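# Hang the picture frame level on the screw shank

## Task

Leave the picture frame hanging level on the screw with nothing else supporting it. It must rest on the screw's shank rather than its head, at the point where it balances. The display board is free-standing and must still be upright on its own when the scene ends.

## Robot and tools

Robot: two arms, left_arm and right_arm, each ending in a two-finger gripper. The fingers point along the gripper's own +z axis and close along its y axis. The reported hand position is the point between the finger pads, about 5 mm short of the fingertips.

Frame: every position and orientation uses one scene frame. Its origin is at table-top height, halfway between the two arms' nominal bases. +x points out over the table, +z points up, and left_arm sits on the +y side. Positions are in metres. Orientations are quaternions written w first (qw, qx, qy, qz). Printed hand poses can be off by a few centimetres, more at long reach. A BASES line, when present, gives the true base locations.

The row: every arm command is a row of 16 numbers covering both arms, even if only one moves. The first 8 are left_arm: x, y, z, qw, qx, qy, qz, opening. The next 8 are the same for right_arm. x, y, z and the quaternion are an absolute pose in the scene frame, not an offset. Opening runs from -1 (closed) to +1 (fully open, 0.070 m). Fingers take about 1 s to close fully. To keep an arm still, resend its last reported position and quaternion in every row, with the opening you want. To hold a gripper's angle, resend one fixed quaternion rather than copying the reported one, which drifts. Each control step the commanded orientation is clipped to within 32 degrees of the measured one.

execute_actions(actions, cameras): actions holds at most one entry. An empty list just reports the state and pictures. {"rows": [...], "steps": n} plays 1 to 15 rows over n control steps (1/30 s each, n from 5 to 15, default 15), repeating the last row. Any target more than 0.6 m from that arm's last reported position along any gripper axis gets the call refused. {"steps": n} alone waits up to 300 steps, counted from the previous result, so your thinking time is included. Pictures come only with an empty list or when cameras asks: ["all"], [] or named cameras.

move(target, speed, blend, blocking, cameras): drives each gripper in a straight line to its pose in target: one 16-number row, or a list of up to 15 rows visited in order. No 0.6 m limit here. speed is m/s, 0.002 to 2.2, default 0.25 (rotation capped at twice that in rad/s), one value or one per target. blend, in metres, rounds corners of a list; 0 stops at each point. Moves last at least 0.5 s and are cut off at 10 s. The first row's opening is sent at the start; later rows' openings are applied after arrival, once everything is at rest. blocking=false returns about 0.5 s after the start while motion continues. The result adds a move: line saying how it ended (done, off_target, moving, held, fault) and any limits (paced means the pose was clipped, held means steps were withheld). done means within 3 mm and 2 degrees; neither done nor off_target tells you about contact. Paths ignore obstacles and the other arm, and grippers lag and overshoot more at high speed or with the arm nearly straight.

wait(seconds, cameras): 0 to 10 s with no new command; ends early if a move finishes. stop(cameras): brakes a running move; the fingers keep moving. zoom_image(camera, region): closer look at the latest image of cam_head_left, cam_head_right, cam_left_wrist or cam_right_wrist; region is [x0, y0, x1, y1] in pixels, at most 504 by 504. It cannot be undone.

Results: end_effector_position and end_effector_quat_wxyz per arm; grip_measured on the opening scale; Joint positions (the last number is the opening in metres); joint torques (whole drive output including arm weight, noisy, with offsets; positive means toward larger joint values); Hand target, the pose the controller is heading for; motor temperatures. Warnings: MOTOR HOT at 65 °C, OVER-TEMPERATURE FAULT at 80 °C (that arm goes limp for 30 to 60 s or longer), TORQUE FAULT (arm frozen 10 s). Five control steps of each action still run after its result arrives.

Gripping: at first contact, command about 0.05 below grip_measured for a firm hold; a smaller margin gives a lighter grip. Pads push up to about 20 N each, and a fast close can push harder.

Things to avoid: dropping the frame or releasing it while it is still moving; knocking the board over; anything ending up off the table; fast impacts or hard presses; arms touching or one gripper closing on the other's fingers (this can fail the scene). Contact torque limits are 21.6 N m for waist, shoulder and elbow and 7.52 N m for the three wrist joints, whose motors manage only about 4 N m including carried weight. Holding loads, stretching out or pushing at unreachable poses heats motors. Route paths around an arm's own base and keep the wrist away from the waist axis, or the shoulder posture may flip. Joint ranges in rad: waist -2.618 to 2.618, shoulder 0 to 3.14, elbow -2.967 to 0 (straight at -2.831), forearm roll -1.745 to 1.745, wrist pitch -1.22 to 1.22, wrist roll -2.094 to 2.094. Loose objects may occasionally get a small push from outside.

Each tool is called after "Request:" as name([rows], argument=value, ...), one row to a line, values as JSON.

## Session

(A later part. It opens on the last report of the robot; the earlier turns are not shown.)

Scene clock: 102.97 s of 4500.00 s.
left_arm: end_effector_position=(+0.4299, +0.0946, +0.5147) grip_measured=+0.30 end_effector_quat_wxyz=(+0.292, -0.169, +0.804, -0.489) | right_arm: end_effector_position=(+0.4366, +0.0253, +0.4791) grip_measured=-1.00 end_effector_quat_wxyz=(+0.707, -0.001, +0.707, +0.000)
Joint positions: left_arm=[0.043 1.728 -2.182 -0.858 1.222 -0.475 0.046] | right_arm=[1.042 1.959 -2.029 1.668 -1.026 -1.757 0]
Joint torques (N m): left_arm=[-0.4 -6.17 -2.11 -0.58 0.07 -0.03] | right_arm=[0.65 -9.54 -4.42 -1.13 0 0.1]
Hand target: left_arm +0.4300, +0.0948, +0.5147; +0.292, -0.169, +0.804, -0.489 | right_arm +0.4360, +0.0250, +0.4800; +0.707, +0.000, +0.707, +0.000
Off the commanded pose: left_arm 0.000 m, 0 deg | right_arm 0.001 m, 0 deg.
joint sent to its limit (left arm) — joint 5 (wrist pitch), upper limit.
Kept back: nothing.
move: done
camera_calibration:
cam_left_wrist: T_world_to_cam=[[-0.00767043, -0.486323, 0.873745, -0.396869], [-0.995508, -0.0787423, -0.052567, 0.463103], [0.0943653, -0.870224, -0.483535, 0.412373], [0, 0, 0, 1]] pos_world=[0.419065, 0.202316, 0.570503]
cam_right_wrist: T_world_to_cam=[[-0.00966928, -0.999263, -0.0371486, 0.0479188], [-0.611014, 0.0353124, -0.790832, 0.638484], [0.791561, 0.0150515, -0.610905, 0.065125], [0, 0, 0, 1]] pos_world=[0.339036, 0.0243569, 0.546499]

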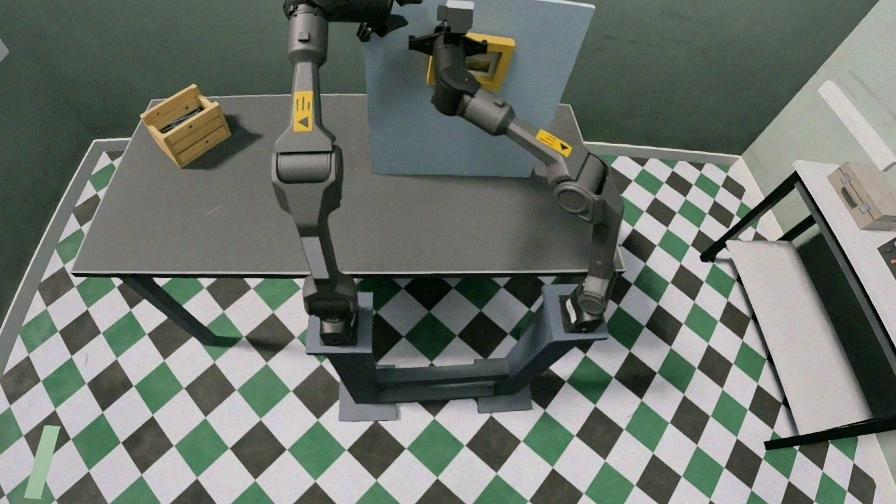

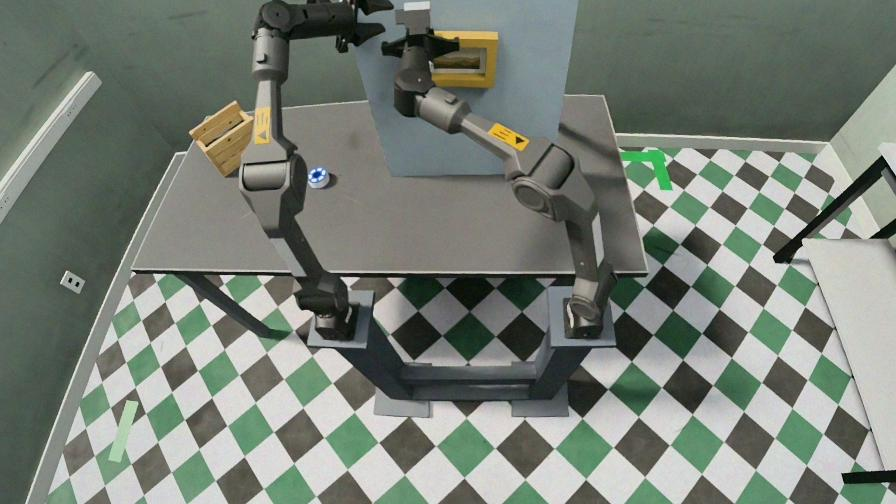

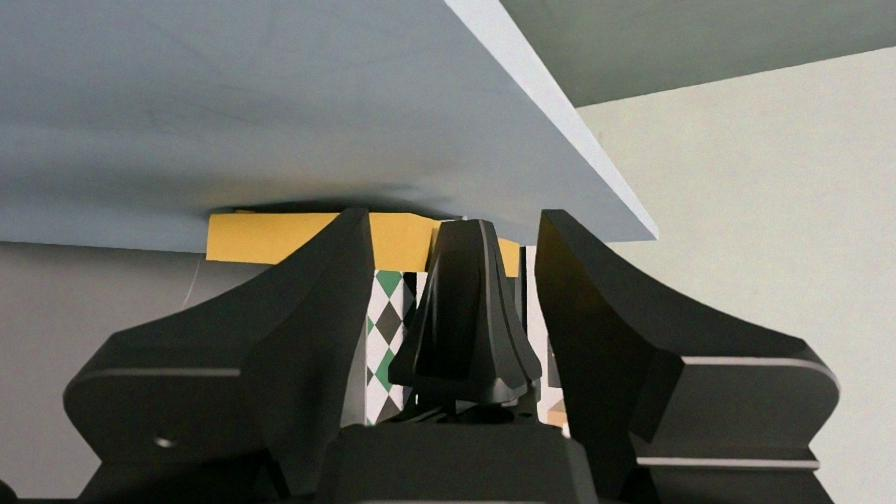

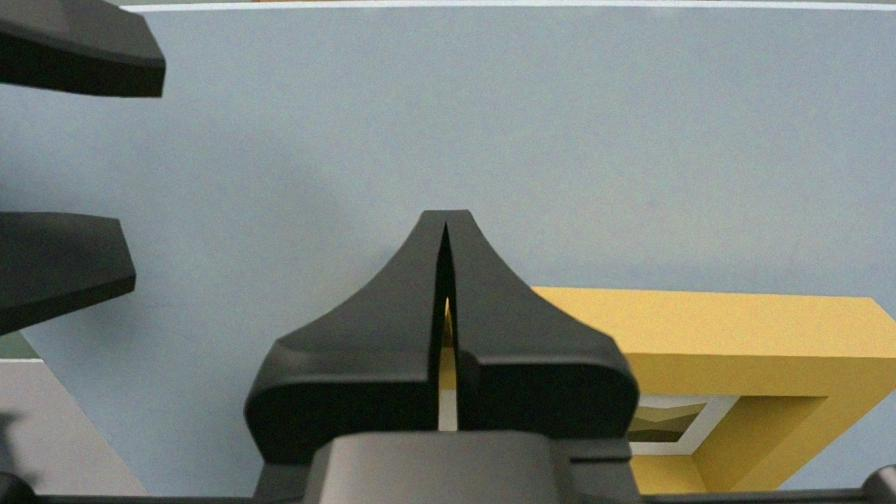

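Request:
move([
  [0.43,0.0948,0.5147,0.292,-0.169,0.804,-0.489,0.3,0.436,0.025,0.459,0.707,0,0.707,0,-1],
], speed=0.04, cameras=["cam_left_wrist","cam_right_wrist"])

Request:
move([
  [0.43,0.0948,0.5147,0.292,-0.169,0.804,-0.489,0.3,0.436,0.025,0.480,0.707,0,0.707,0,-1],
], speed=0.03, cameras=["cam_left_wrist","cam_right_wrist"])

Scene clock: 104.10 s of 4500.00 s.
left_arm: end_effector_position=(+0.4299, +0.0946, +0.5147) grip_measured=+0.30 end_effector_quat_wxyz=(+0.292, -0.169, +0.804, -0.489) | right_arm: end_effector_position=(+0.4361, +0.0250, +0.4586) grip_measured=-1.00 end_effector_quat_wxyz=(+0.707, +0.000, +0.707, +0.000)
Joint positions: left_arm=[0.043 1.728 -2.182 -0.858 1.222 -0.475 0.046] | right_arm=[1.043 1.938 -1.912 1.609 -1.021 -1.643 0]
Joint torques (N m): left_arm=[-0.65 -6.14 -2 -0.6 0.07 -0.04] | right_arm=[0.08 -9.14 -4.37 -0.89 0.01 -0.13]
Hand target: left_arm +0.4300, +0.0948, +0.5147; +0.292, -0.169, +0.804, -0.489 | right_arm +0.4360, +0.0250, +0.4590; +0.707, +0.000, +0.707, +0.000
Off the commanded pose: left_arm 0.000 m, 0 deg | right_arm 0.000 m, 0 deg.
joint sent to its limit (left arm) — joint 5 (wrist pitch), upper limit.
Kept back: nothing.
move: done
camera_calibration:
cam_left_wrist: T_world_to_cam=[[-0.00767043, -0.486323, 0.873745, -0.396869], [-0.995508, -0.0787423, -0.052567, 0.463103], [0.0943653, -0.870224, -0.483535, 0.412373], [0, 0, 0, 1]] pos_world=[0.419065, 0.202316, 0.570503]
cam_right_wrist: T_world_to_cam=[[-0.0100036, -0.999214, -0.0383665, 0.0476029], [-0.610324, 0.036494, -0.791311, 0.621829], [0.792089, 0.0155, -0.610209, 0.0524633], [0, 0, 0, 1]] pos_world=[0.338438, 0.0240593, 0.5259]
Images, in order (width x height): cam_left_wrist 896x504, cam_right_wrist 896x504.

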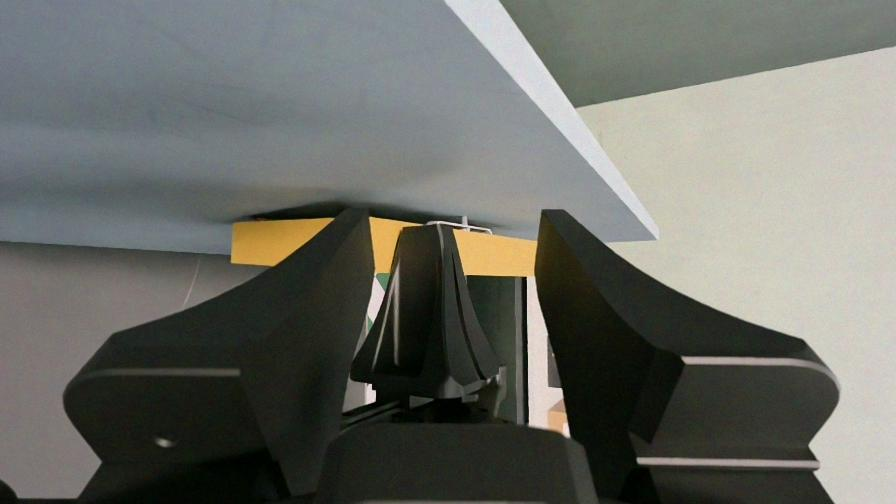

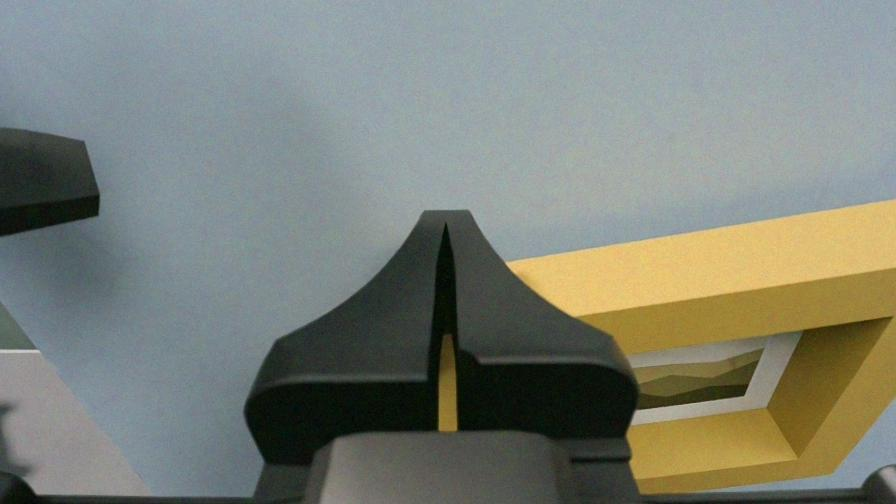

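Scene clock: 105.03 s of 4500.00 s.
left_arm: end_effector_position=(+0.4299, +0.0946, +0.5147) grip_measured=+0.30 end_effector_quat_wxyz=(+0.292, -0.169, +0.804, -0.489) | right_arm: end_effector_position=(+0.4359, +0.0250, +0.4806) grip_measured=-1.00 end_effector_quat_wxyz=(+0.707, +0.000, +0.707, +0.000)
Joint positions: left_arm=[0.043 1.728 -2.182 -0.858 1.222 -0.475 0.046] | right_arm=[1.043 1.957 -2.03 1.668 -1.027 -1.758 0]
Joint torques (N m): left_arm=[-0.18 -6.03 -2.23 -0.58 0.06 -0.03] | right_arm=[-0.47 -7.73 -3.66 -1.09 0.02 0.28]
Hand target: left_arm +0.4300, +0.0948, +0.5147; +0.292, -0.169, +0.804, -0.489 | right_arm +0.4360, +0.0250, +0.4800; +0.707, +0.000, +0.707, +0.000
Off the commanded pose: left_arm 0.000 m, 0 deg | right_arm 0.001 m, 0 deg.
joint sent to its limit (left arm) — joint 5 (wrist pitch), upper limit.
Kept back: nothing.
move: done
camera_calibration:
cam_left_wrist: T_world_to_cam=[[-0.00767043, -0.486323, 0.873745, -0.396869], [-0.995508, -0.0787423, -0.052567, 0.463103], [0.0943653, -0.870224, -0.483535, 0.412373], [0, 0, 0, 1]] pos_world=[0.419065, 0.202316, 0.570503]
cam_right_wrist: T_world_to_cam=[[-0.00926968, -0.999192, -0.0391146, 0.0484067], [-0.609669, 0.0366523, -0.791808, 0.639155], [0.792602, 0.0165072, -0.609516, 0.0653312], [0, 0, 0, 1]] pos_world=[0.33834, 0.0238626, 0.547802]
Images, in order (width x height): cam_left_wrist 896x504, cam_right_wrist 896x504.

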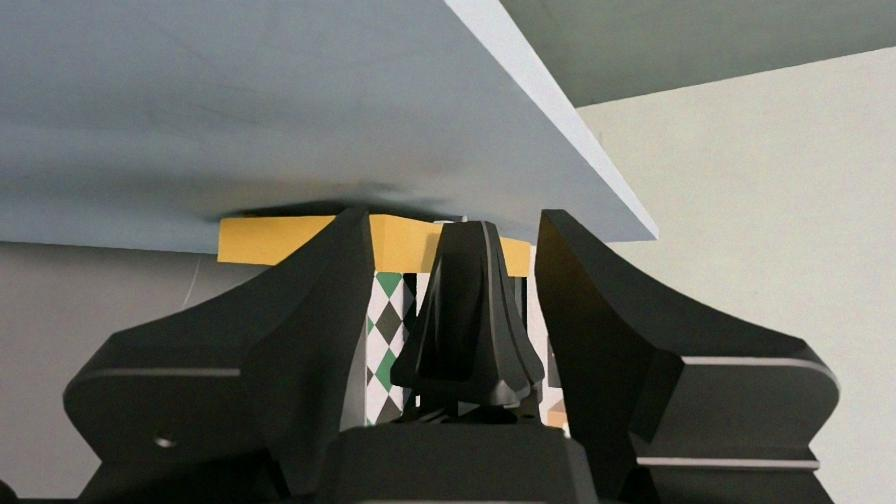

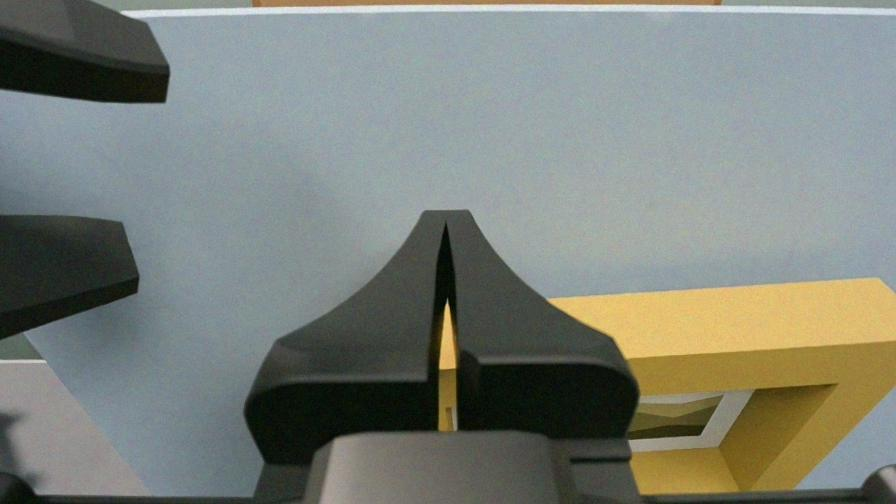

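Request:
move([
  [0.43,0.0948,0.5147,0.292,-0.169,0.804,-0.489,0.3,0.40,0.025,0.495,0.707,0,0.707,0,-1],
  [0.43,0.0948,0.5147,0.292,-0.169,0.804,-0.489,0.3,0.39,-0.09,0.50,0.707,0,0.707,0,-1],
  [0.43,0.0948,0.5147,0.292,-0.169,0.804,-0.489,0.3,0.436,-0.10,0.48,0.707,0,0.707,0,-1],
], speed=0.1, cameras=["cam_right_wrist"])

Request:
move(target=[0.43,0.0948,0.5147,0.292,-0.169,0.804,-0.489,0.3,0.436,-0.10,0.4695,0.707,0,0.707,0,-1], speed=0.03, cameras=["cam_right_wrist"])

Request:
move(target=[0.43,0.0948,0.5147,0.292,-0.169,0.804,-0.489,0.3,0.436,-0.10,0.478,0.707,0,0.707,0,-1], speed=0.03, cameras=["cam_right_wrist", "cam_left_wrist"])

Scene clock: 108.40 s of 4500.00 s.
left_arm: end_effector_position=(+0.4299, +0.0946, +0.5147) grip_measured=+0.30 end_effector_quat_wxyz=(+0.292, -0.169, +0.804, -0.489) | right_arm: end_effector_position=(+0.4365, -0.0997, +0.4789) grip_measured=-1.00 end_effector_quat_wxyz=(+0.707, -0.001, +0.708, +0.000)
Joint positions: left_arm=[0.043 1.728 -2.182 -0.858 1.222 -0.475 0.046] | right_arm=[0.813 1.567 -1.492 1.585 -0.789 -1.591 0]
Joint torques (N m): left_arm=[-0.44 -6.29 -2.08 -0.62 0.05 -0.05] | right_arm=[0.63 -6.95 -4.75 -0.83 -0.13 -0.14]
Hand target: left_arm +0.4300, +0.0948, +0.5147; +0.292, -0.169, +0.804, -0.489 | right_arm +0.4360, -0.1000, +0.4800; +0.707, +0.000, +0.707, +0.000
Off the commanded pose: left_arm 0.000 m, 0 deg | right_arm 0.001 m, 0 deg.
joint sent to its limit (left arm) — joint 5 (wrist pitch), upper limit.
Kept back: nothing.
move: done
camera_calibration:
cam_right_wrist: T_world_to_cam=[[-0.00936175, -0.999257, -0.0373749, -0.0769753], [-0.611421, 0.0352957, -0.790518, 0.642703], [0.79125, 0.0154512, -0.611297, 0.0672442], [0, 0, 0, 1]] pos_world=[0.339034, -0.100642, 0.546298]
Images, in order (width x height): cam_right_wrist 896x504.

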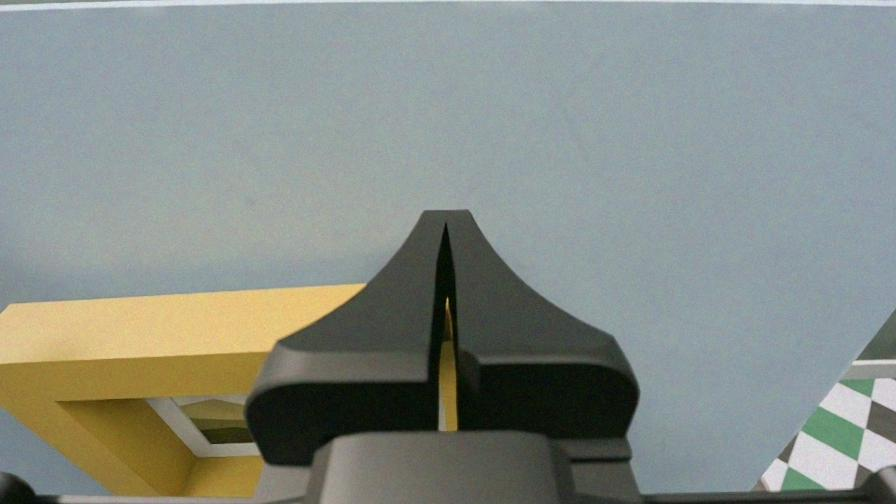

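Scene clock: 109.10 s of 4500.00 s.
left_arm: end_effector_position=(+0.4299, +0.0946, +0.5147) grip_measured=+0.30 end_effector_quat_wxyz=(+0.292, -0.169, +0.804, -0.489) | right_arm: end_effector_position=(+0.4361, -0.0998, +0.4692) grip_measured=-1.00 end_effector_quat_wxyz=(+0.707, +0.000, +0.707, +0.000)
Joint positions: left_arm=[0.043 1.728 -2.182 -0.858 1.222 -0.475 0.046] | right_arm=[0.814 1.563 -1.447 1.543 -0.79 -1.532 0]
Joint torques (N m): left_arm=[-0.7 -5.97 -2.1 -0.61 0.08 -0.04] | right_arm=[0.63 -6.56 -4.09 -0.81 -0.1 -0.11]
Hand target: left_arm +0.4300, +0.0948, +0.5147; +0.292, -0.169, +0.804, -0.489 | right_arm +0.4360, -0.1000, +0.4695; +0.707, +0.000, +0.707, +0.000
Off the commanded pose: left_arm 0.000 m, 0 deg | right_arm 0.000 m, 0 deg.
joint sent to its limit (left arm) — joint 5 (wrist pitch), upper limit.
Kept back: nothing.
move: done
camera_calibration:
cam_right_wrist: T_world_to_cam=[[-0.0099459, -0.999217, -0.0382849, -0.076855], [-0.610326, 0.0363941, -0.791314, 0.634829], [0.792088, 0.0154959, -0.61021, 0.0607886], [0, 0, 0, 1]] pos_world=[0.338538, -0.100841, 0.5365]
Images, in order (width x height): cam_right_wrist 896x504.

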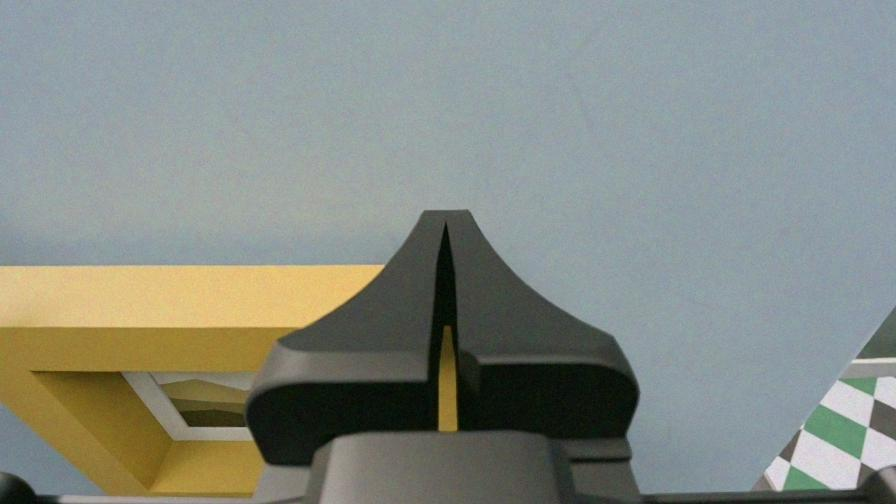

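Scene clock: 109.80 s of 4500.00 s.
left_arm: end_effector_position=(+0.4299, +0.0946, +0.5147) grip_measured=+0.30 end_effector_quat_wxyz=(+0.292, -0.169, +0.804, -0.489) | right_arm: end_effector_position=(+0.4358, -0.1002, +0.4784) grip_measured=-1.00 end_effector_quat_wxyz=(+0.707, +0.000, +0.707, +0.000)
Joint positions: left_arm=[0.043 1.728 -2.182 -0.858 1.222 -0.475 0.046] | right_arm=[0.814 1.564 -1.485 1.578 -0.79 -1.581 0]
Joint torques (N m): left_arm=[-0.58 -6.21 -2.22 -0.59 0.07 -0.01] | right_arm=[0.39 -4.95 -4.31 -0.96 0.1 0.18]
Hand target: left_arm +0.4300, +0.0948, +0.5147; +0.292, -0.169, +0.804, -0.489 | right_arm +0.4360, -0.1000, +0.4780; +0.707, +0.000, +0.707, +0.000
Off the commanded pose: left_arm 0.000 m, 0 deg | right_arm 0.001 m, 0 deg.
joint sent to its limit (left arm) — joint 5 (wrist pitch), upper limit.
Kept back: nothing.
move: done
camera_calibration:
cam_left_wrist: T_world_to_cam=[[-0.00767043, -0.486323, 0.873745, -0.396869], [-0.995508, -0.0787423, -0.052567, 0.463103], [0.0943653, -0.870224, -0.483535, 0.412373], [0, 0, 0, 1]] pos_world=[0.419065, 0.202316, 0.570503]
cam_right_wrist: T_world_to_cam=[[-0.010274, -0.999181, -0.0391421, -0.0763253], [-0.609745, 0.0372847, -0.791721, 0.641979], [0.792531, 0.0157325, -0.609628, 0.0661413], [0, 0, 0, 1]] pos_world=[0.33824, -0.101239, 0.545602]
Images, in order (width x height): cam_left_wrist 896x504, cam_right_wrist 896x504.

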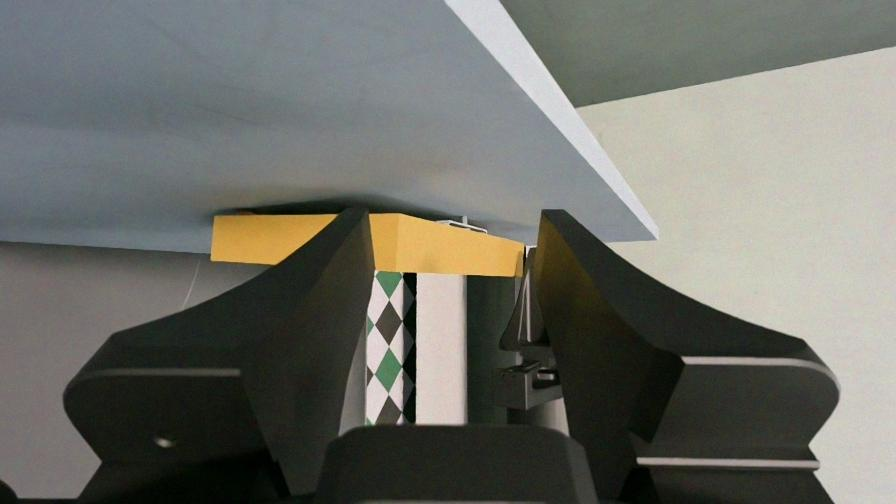

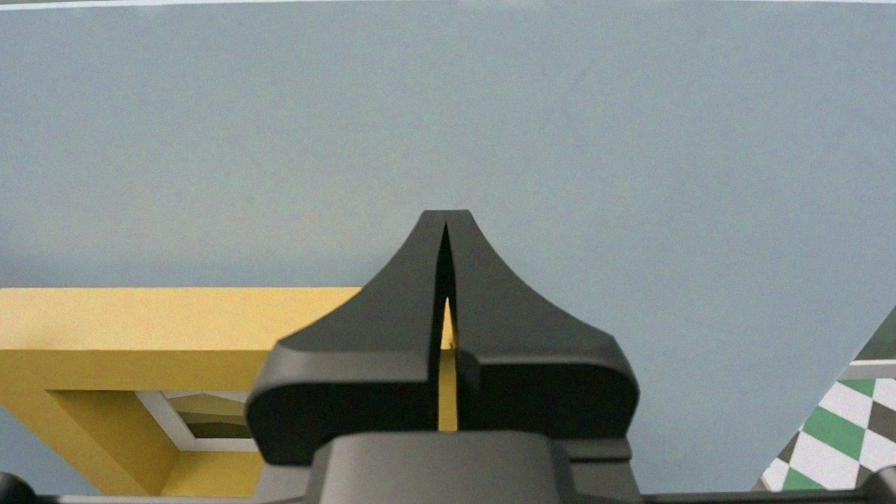

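Request:
move([
  [0.43,0.0948,0.5147,0.292,-0.169,0.804,-0.489,0.3,0.38,-0.12,0.50,0.707,0,0.707,0,-1],
  [0.40,0.2,0.47,0.292,-0.169,0.804,-0.489,0.3,0.32,-0.30,0.42,0.707,0,0.707,0,-1],
], speed=0.15)

Request:
zoom_image(camera="cam_head_left", region=[420, 20, 530, 100])

Request:
zoom_image(camera="cam_head_right", region=[400, 20, 510, 100])

Request:
zoom_image(camera="cam_head_left", region=[350, 130, 550, 190])

Request:
zoom_image(camera="cam_head_right", region=[370, 130, 570, 190])

Scene clock: 112.60 s of 4500.00 s.
left_arm: end_effector_position=(+0.4001, +0.1999, +0.4697) grip_measured=+0.30 end_effector_quat_wxyz=(+0.342, -0.198, +0.783, -0.480) | right_arm: end_effector_position=(+0.3199, -0.2999, +0.4202) grip_measured=-1.00 end_effector_quat_wxyz=(+0.704, +0.001, +0.710, +0.000)
Joint positions: left_arm=[0.407 1.498 -1.653 -1.132 1.222 -0.024 0.046] | right_arm=[0.076 0.819 -0.715 1.411 -0.055 -1.41 0]
Joint torques (N m): left_arm=[-0.68 -5.82 -3.09 -0.82 0.29 -0.17] | right_arm=[0.73 -0.95 -4.03 -0.08 -0.29 0.07]
Hand target: left_arm +0.4001, +0.1996, +0.4698; +0.342, -0.198, +0.783, -0.480 | right_arm +0.3199, -0.2999, +0.4202; +0.704, +0.001, +0.710, -0.001
Off the commanded pose: left_arm 0.000 m, 7 deg | right_arm 0.000 m, 0 deg.
joint sent to its limit (left arm) — joint 5 (wrist pitch), upper limit.
Kept back: nothing.
move: off_target (left_arm)
camera_calibration:
cam_left_wrist: T_world_to_cam=[[-0.00803588, -0.48245, 0.875887, -0.308198], [-0.97622, -0.185972, -0.111392, 0.480677], [0.216631, -0.855954, -0.469483, 0.426622], [0, 0, 0, 1]] pos_world=[0.37435, 0.305871, 0.523782]
cam_right_wrist: T_world_to_cam=[[-0.0118073, -0.999163, -0.0391761, -0.278732], [-0.61649, 0.0381206, -0.78644, 0.532818], [0.787274, 0.014866, -0.616424, 0.129902], [0, 0, 0, 1]] pos_world=[0.222917, -0.300741, 0.488184]

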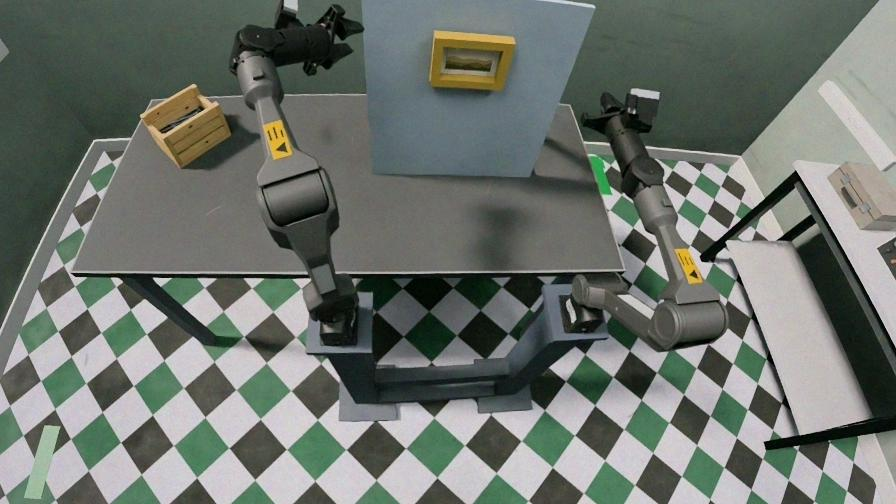

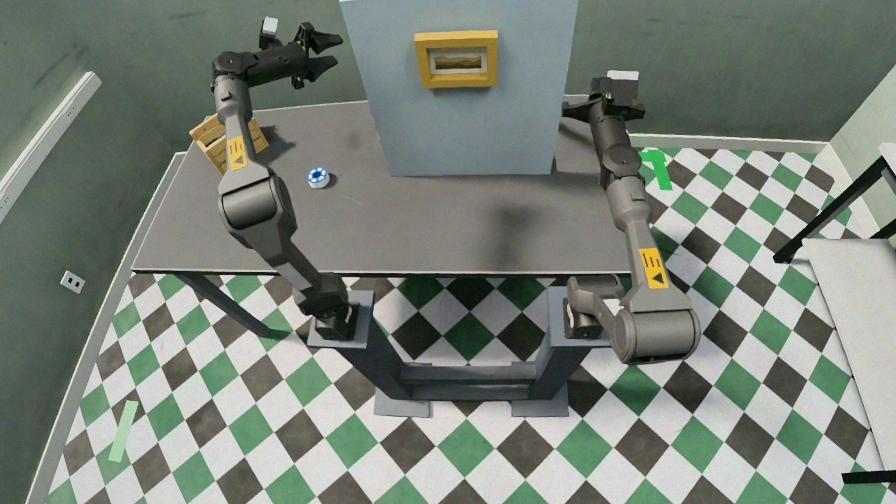

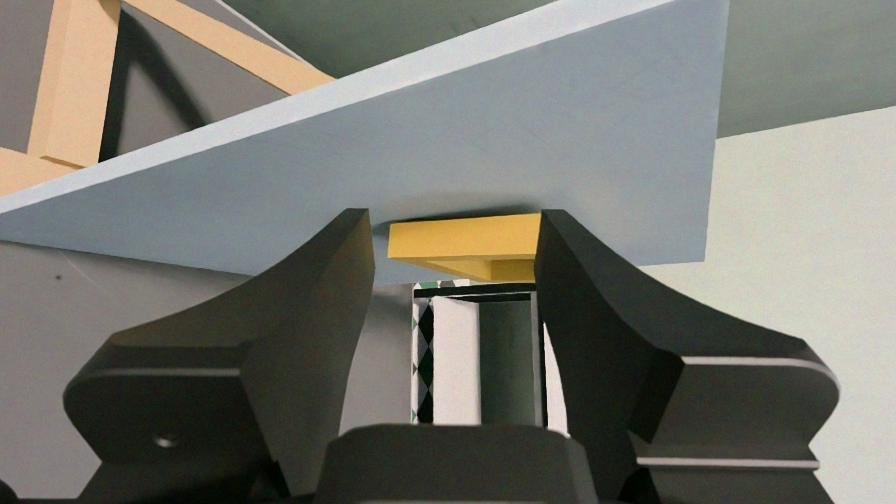

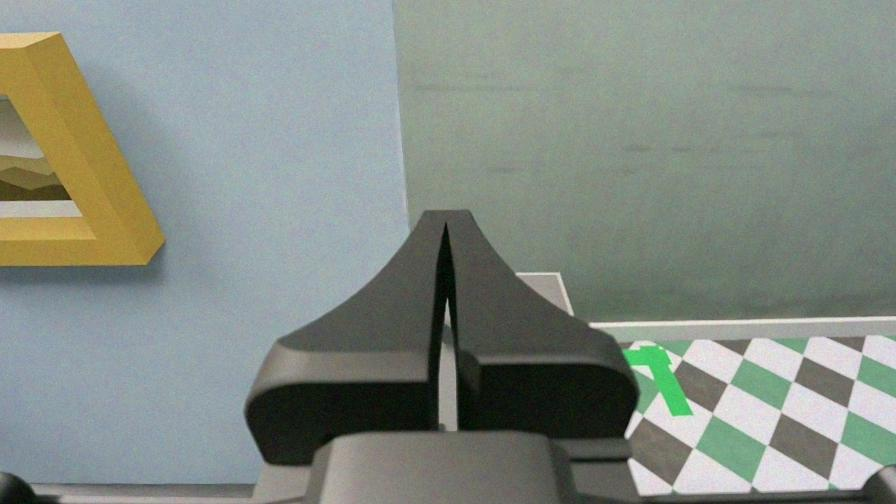

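Scaled by 4.582 from the camera's 896x504 image, which has a finer 1280x720 frame.

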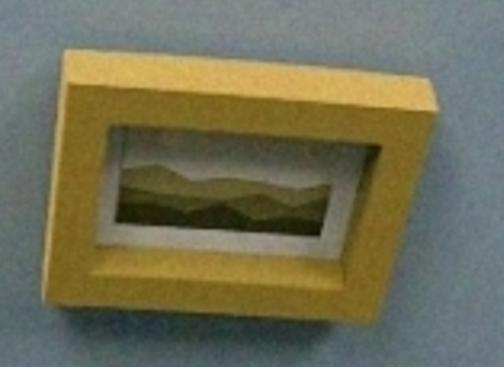

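Scaled by 4.582 from the camera's 896x504 image, which has a finer 1280x720 frame.

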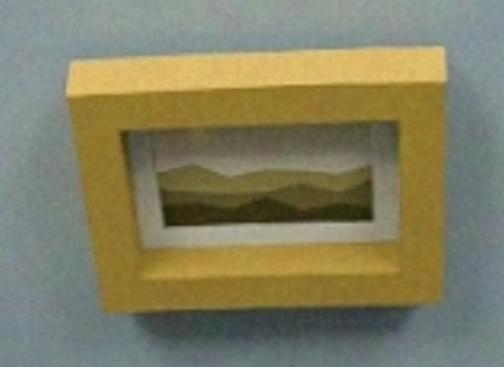

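Scaled by 2.520 from the camera's 896x504 image, which has a finer 1280x720 frame.

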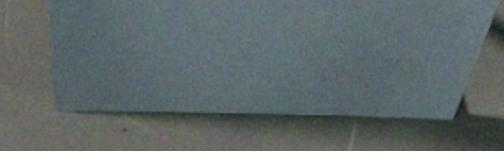

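Scaled by 2.520 from the camera's 896x504 image, which has a finer 1280x720 frame.

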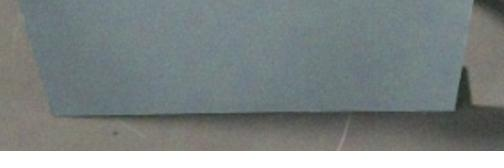

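Request:
finished_scene(scene=1)

The scene is finished: the task was done.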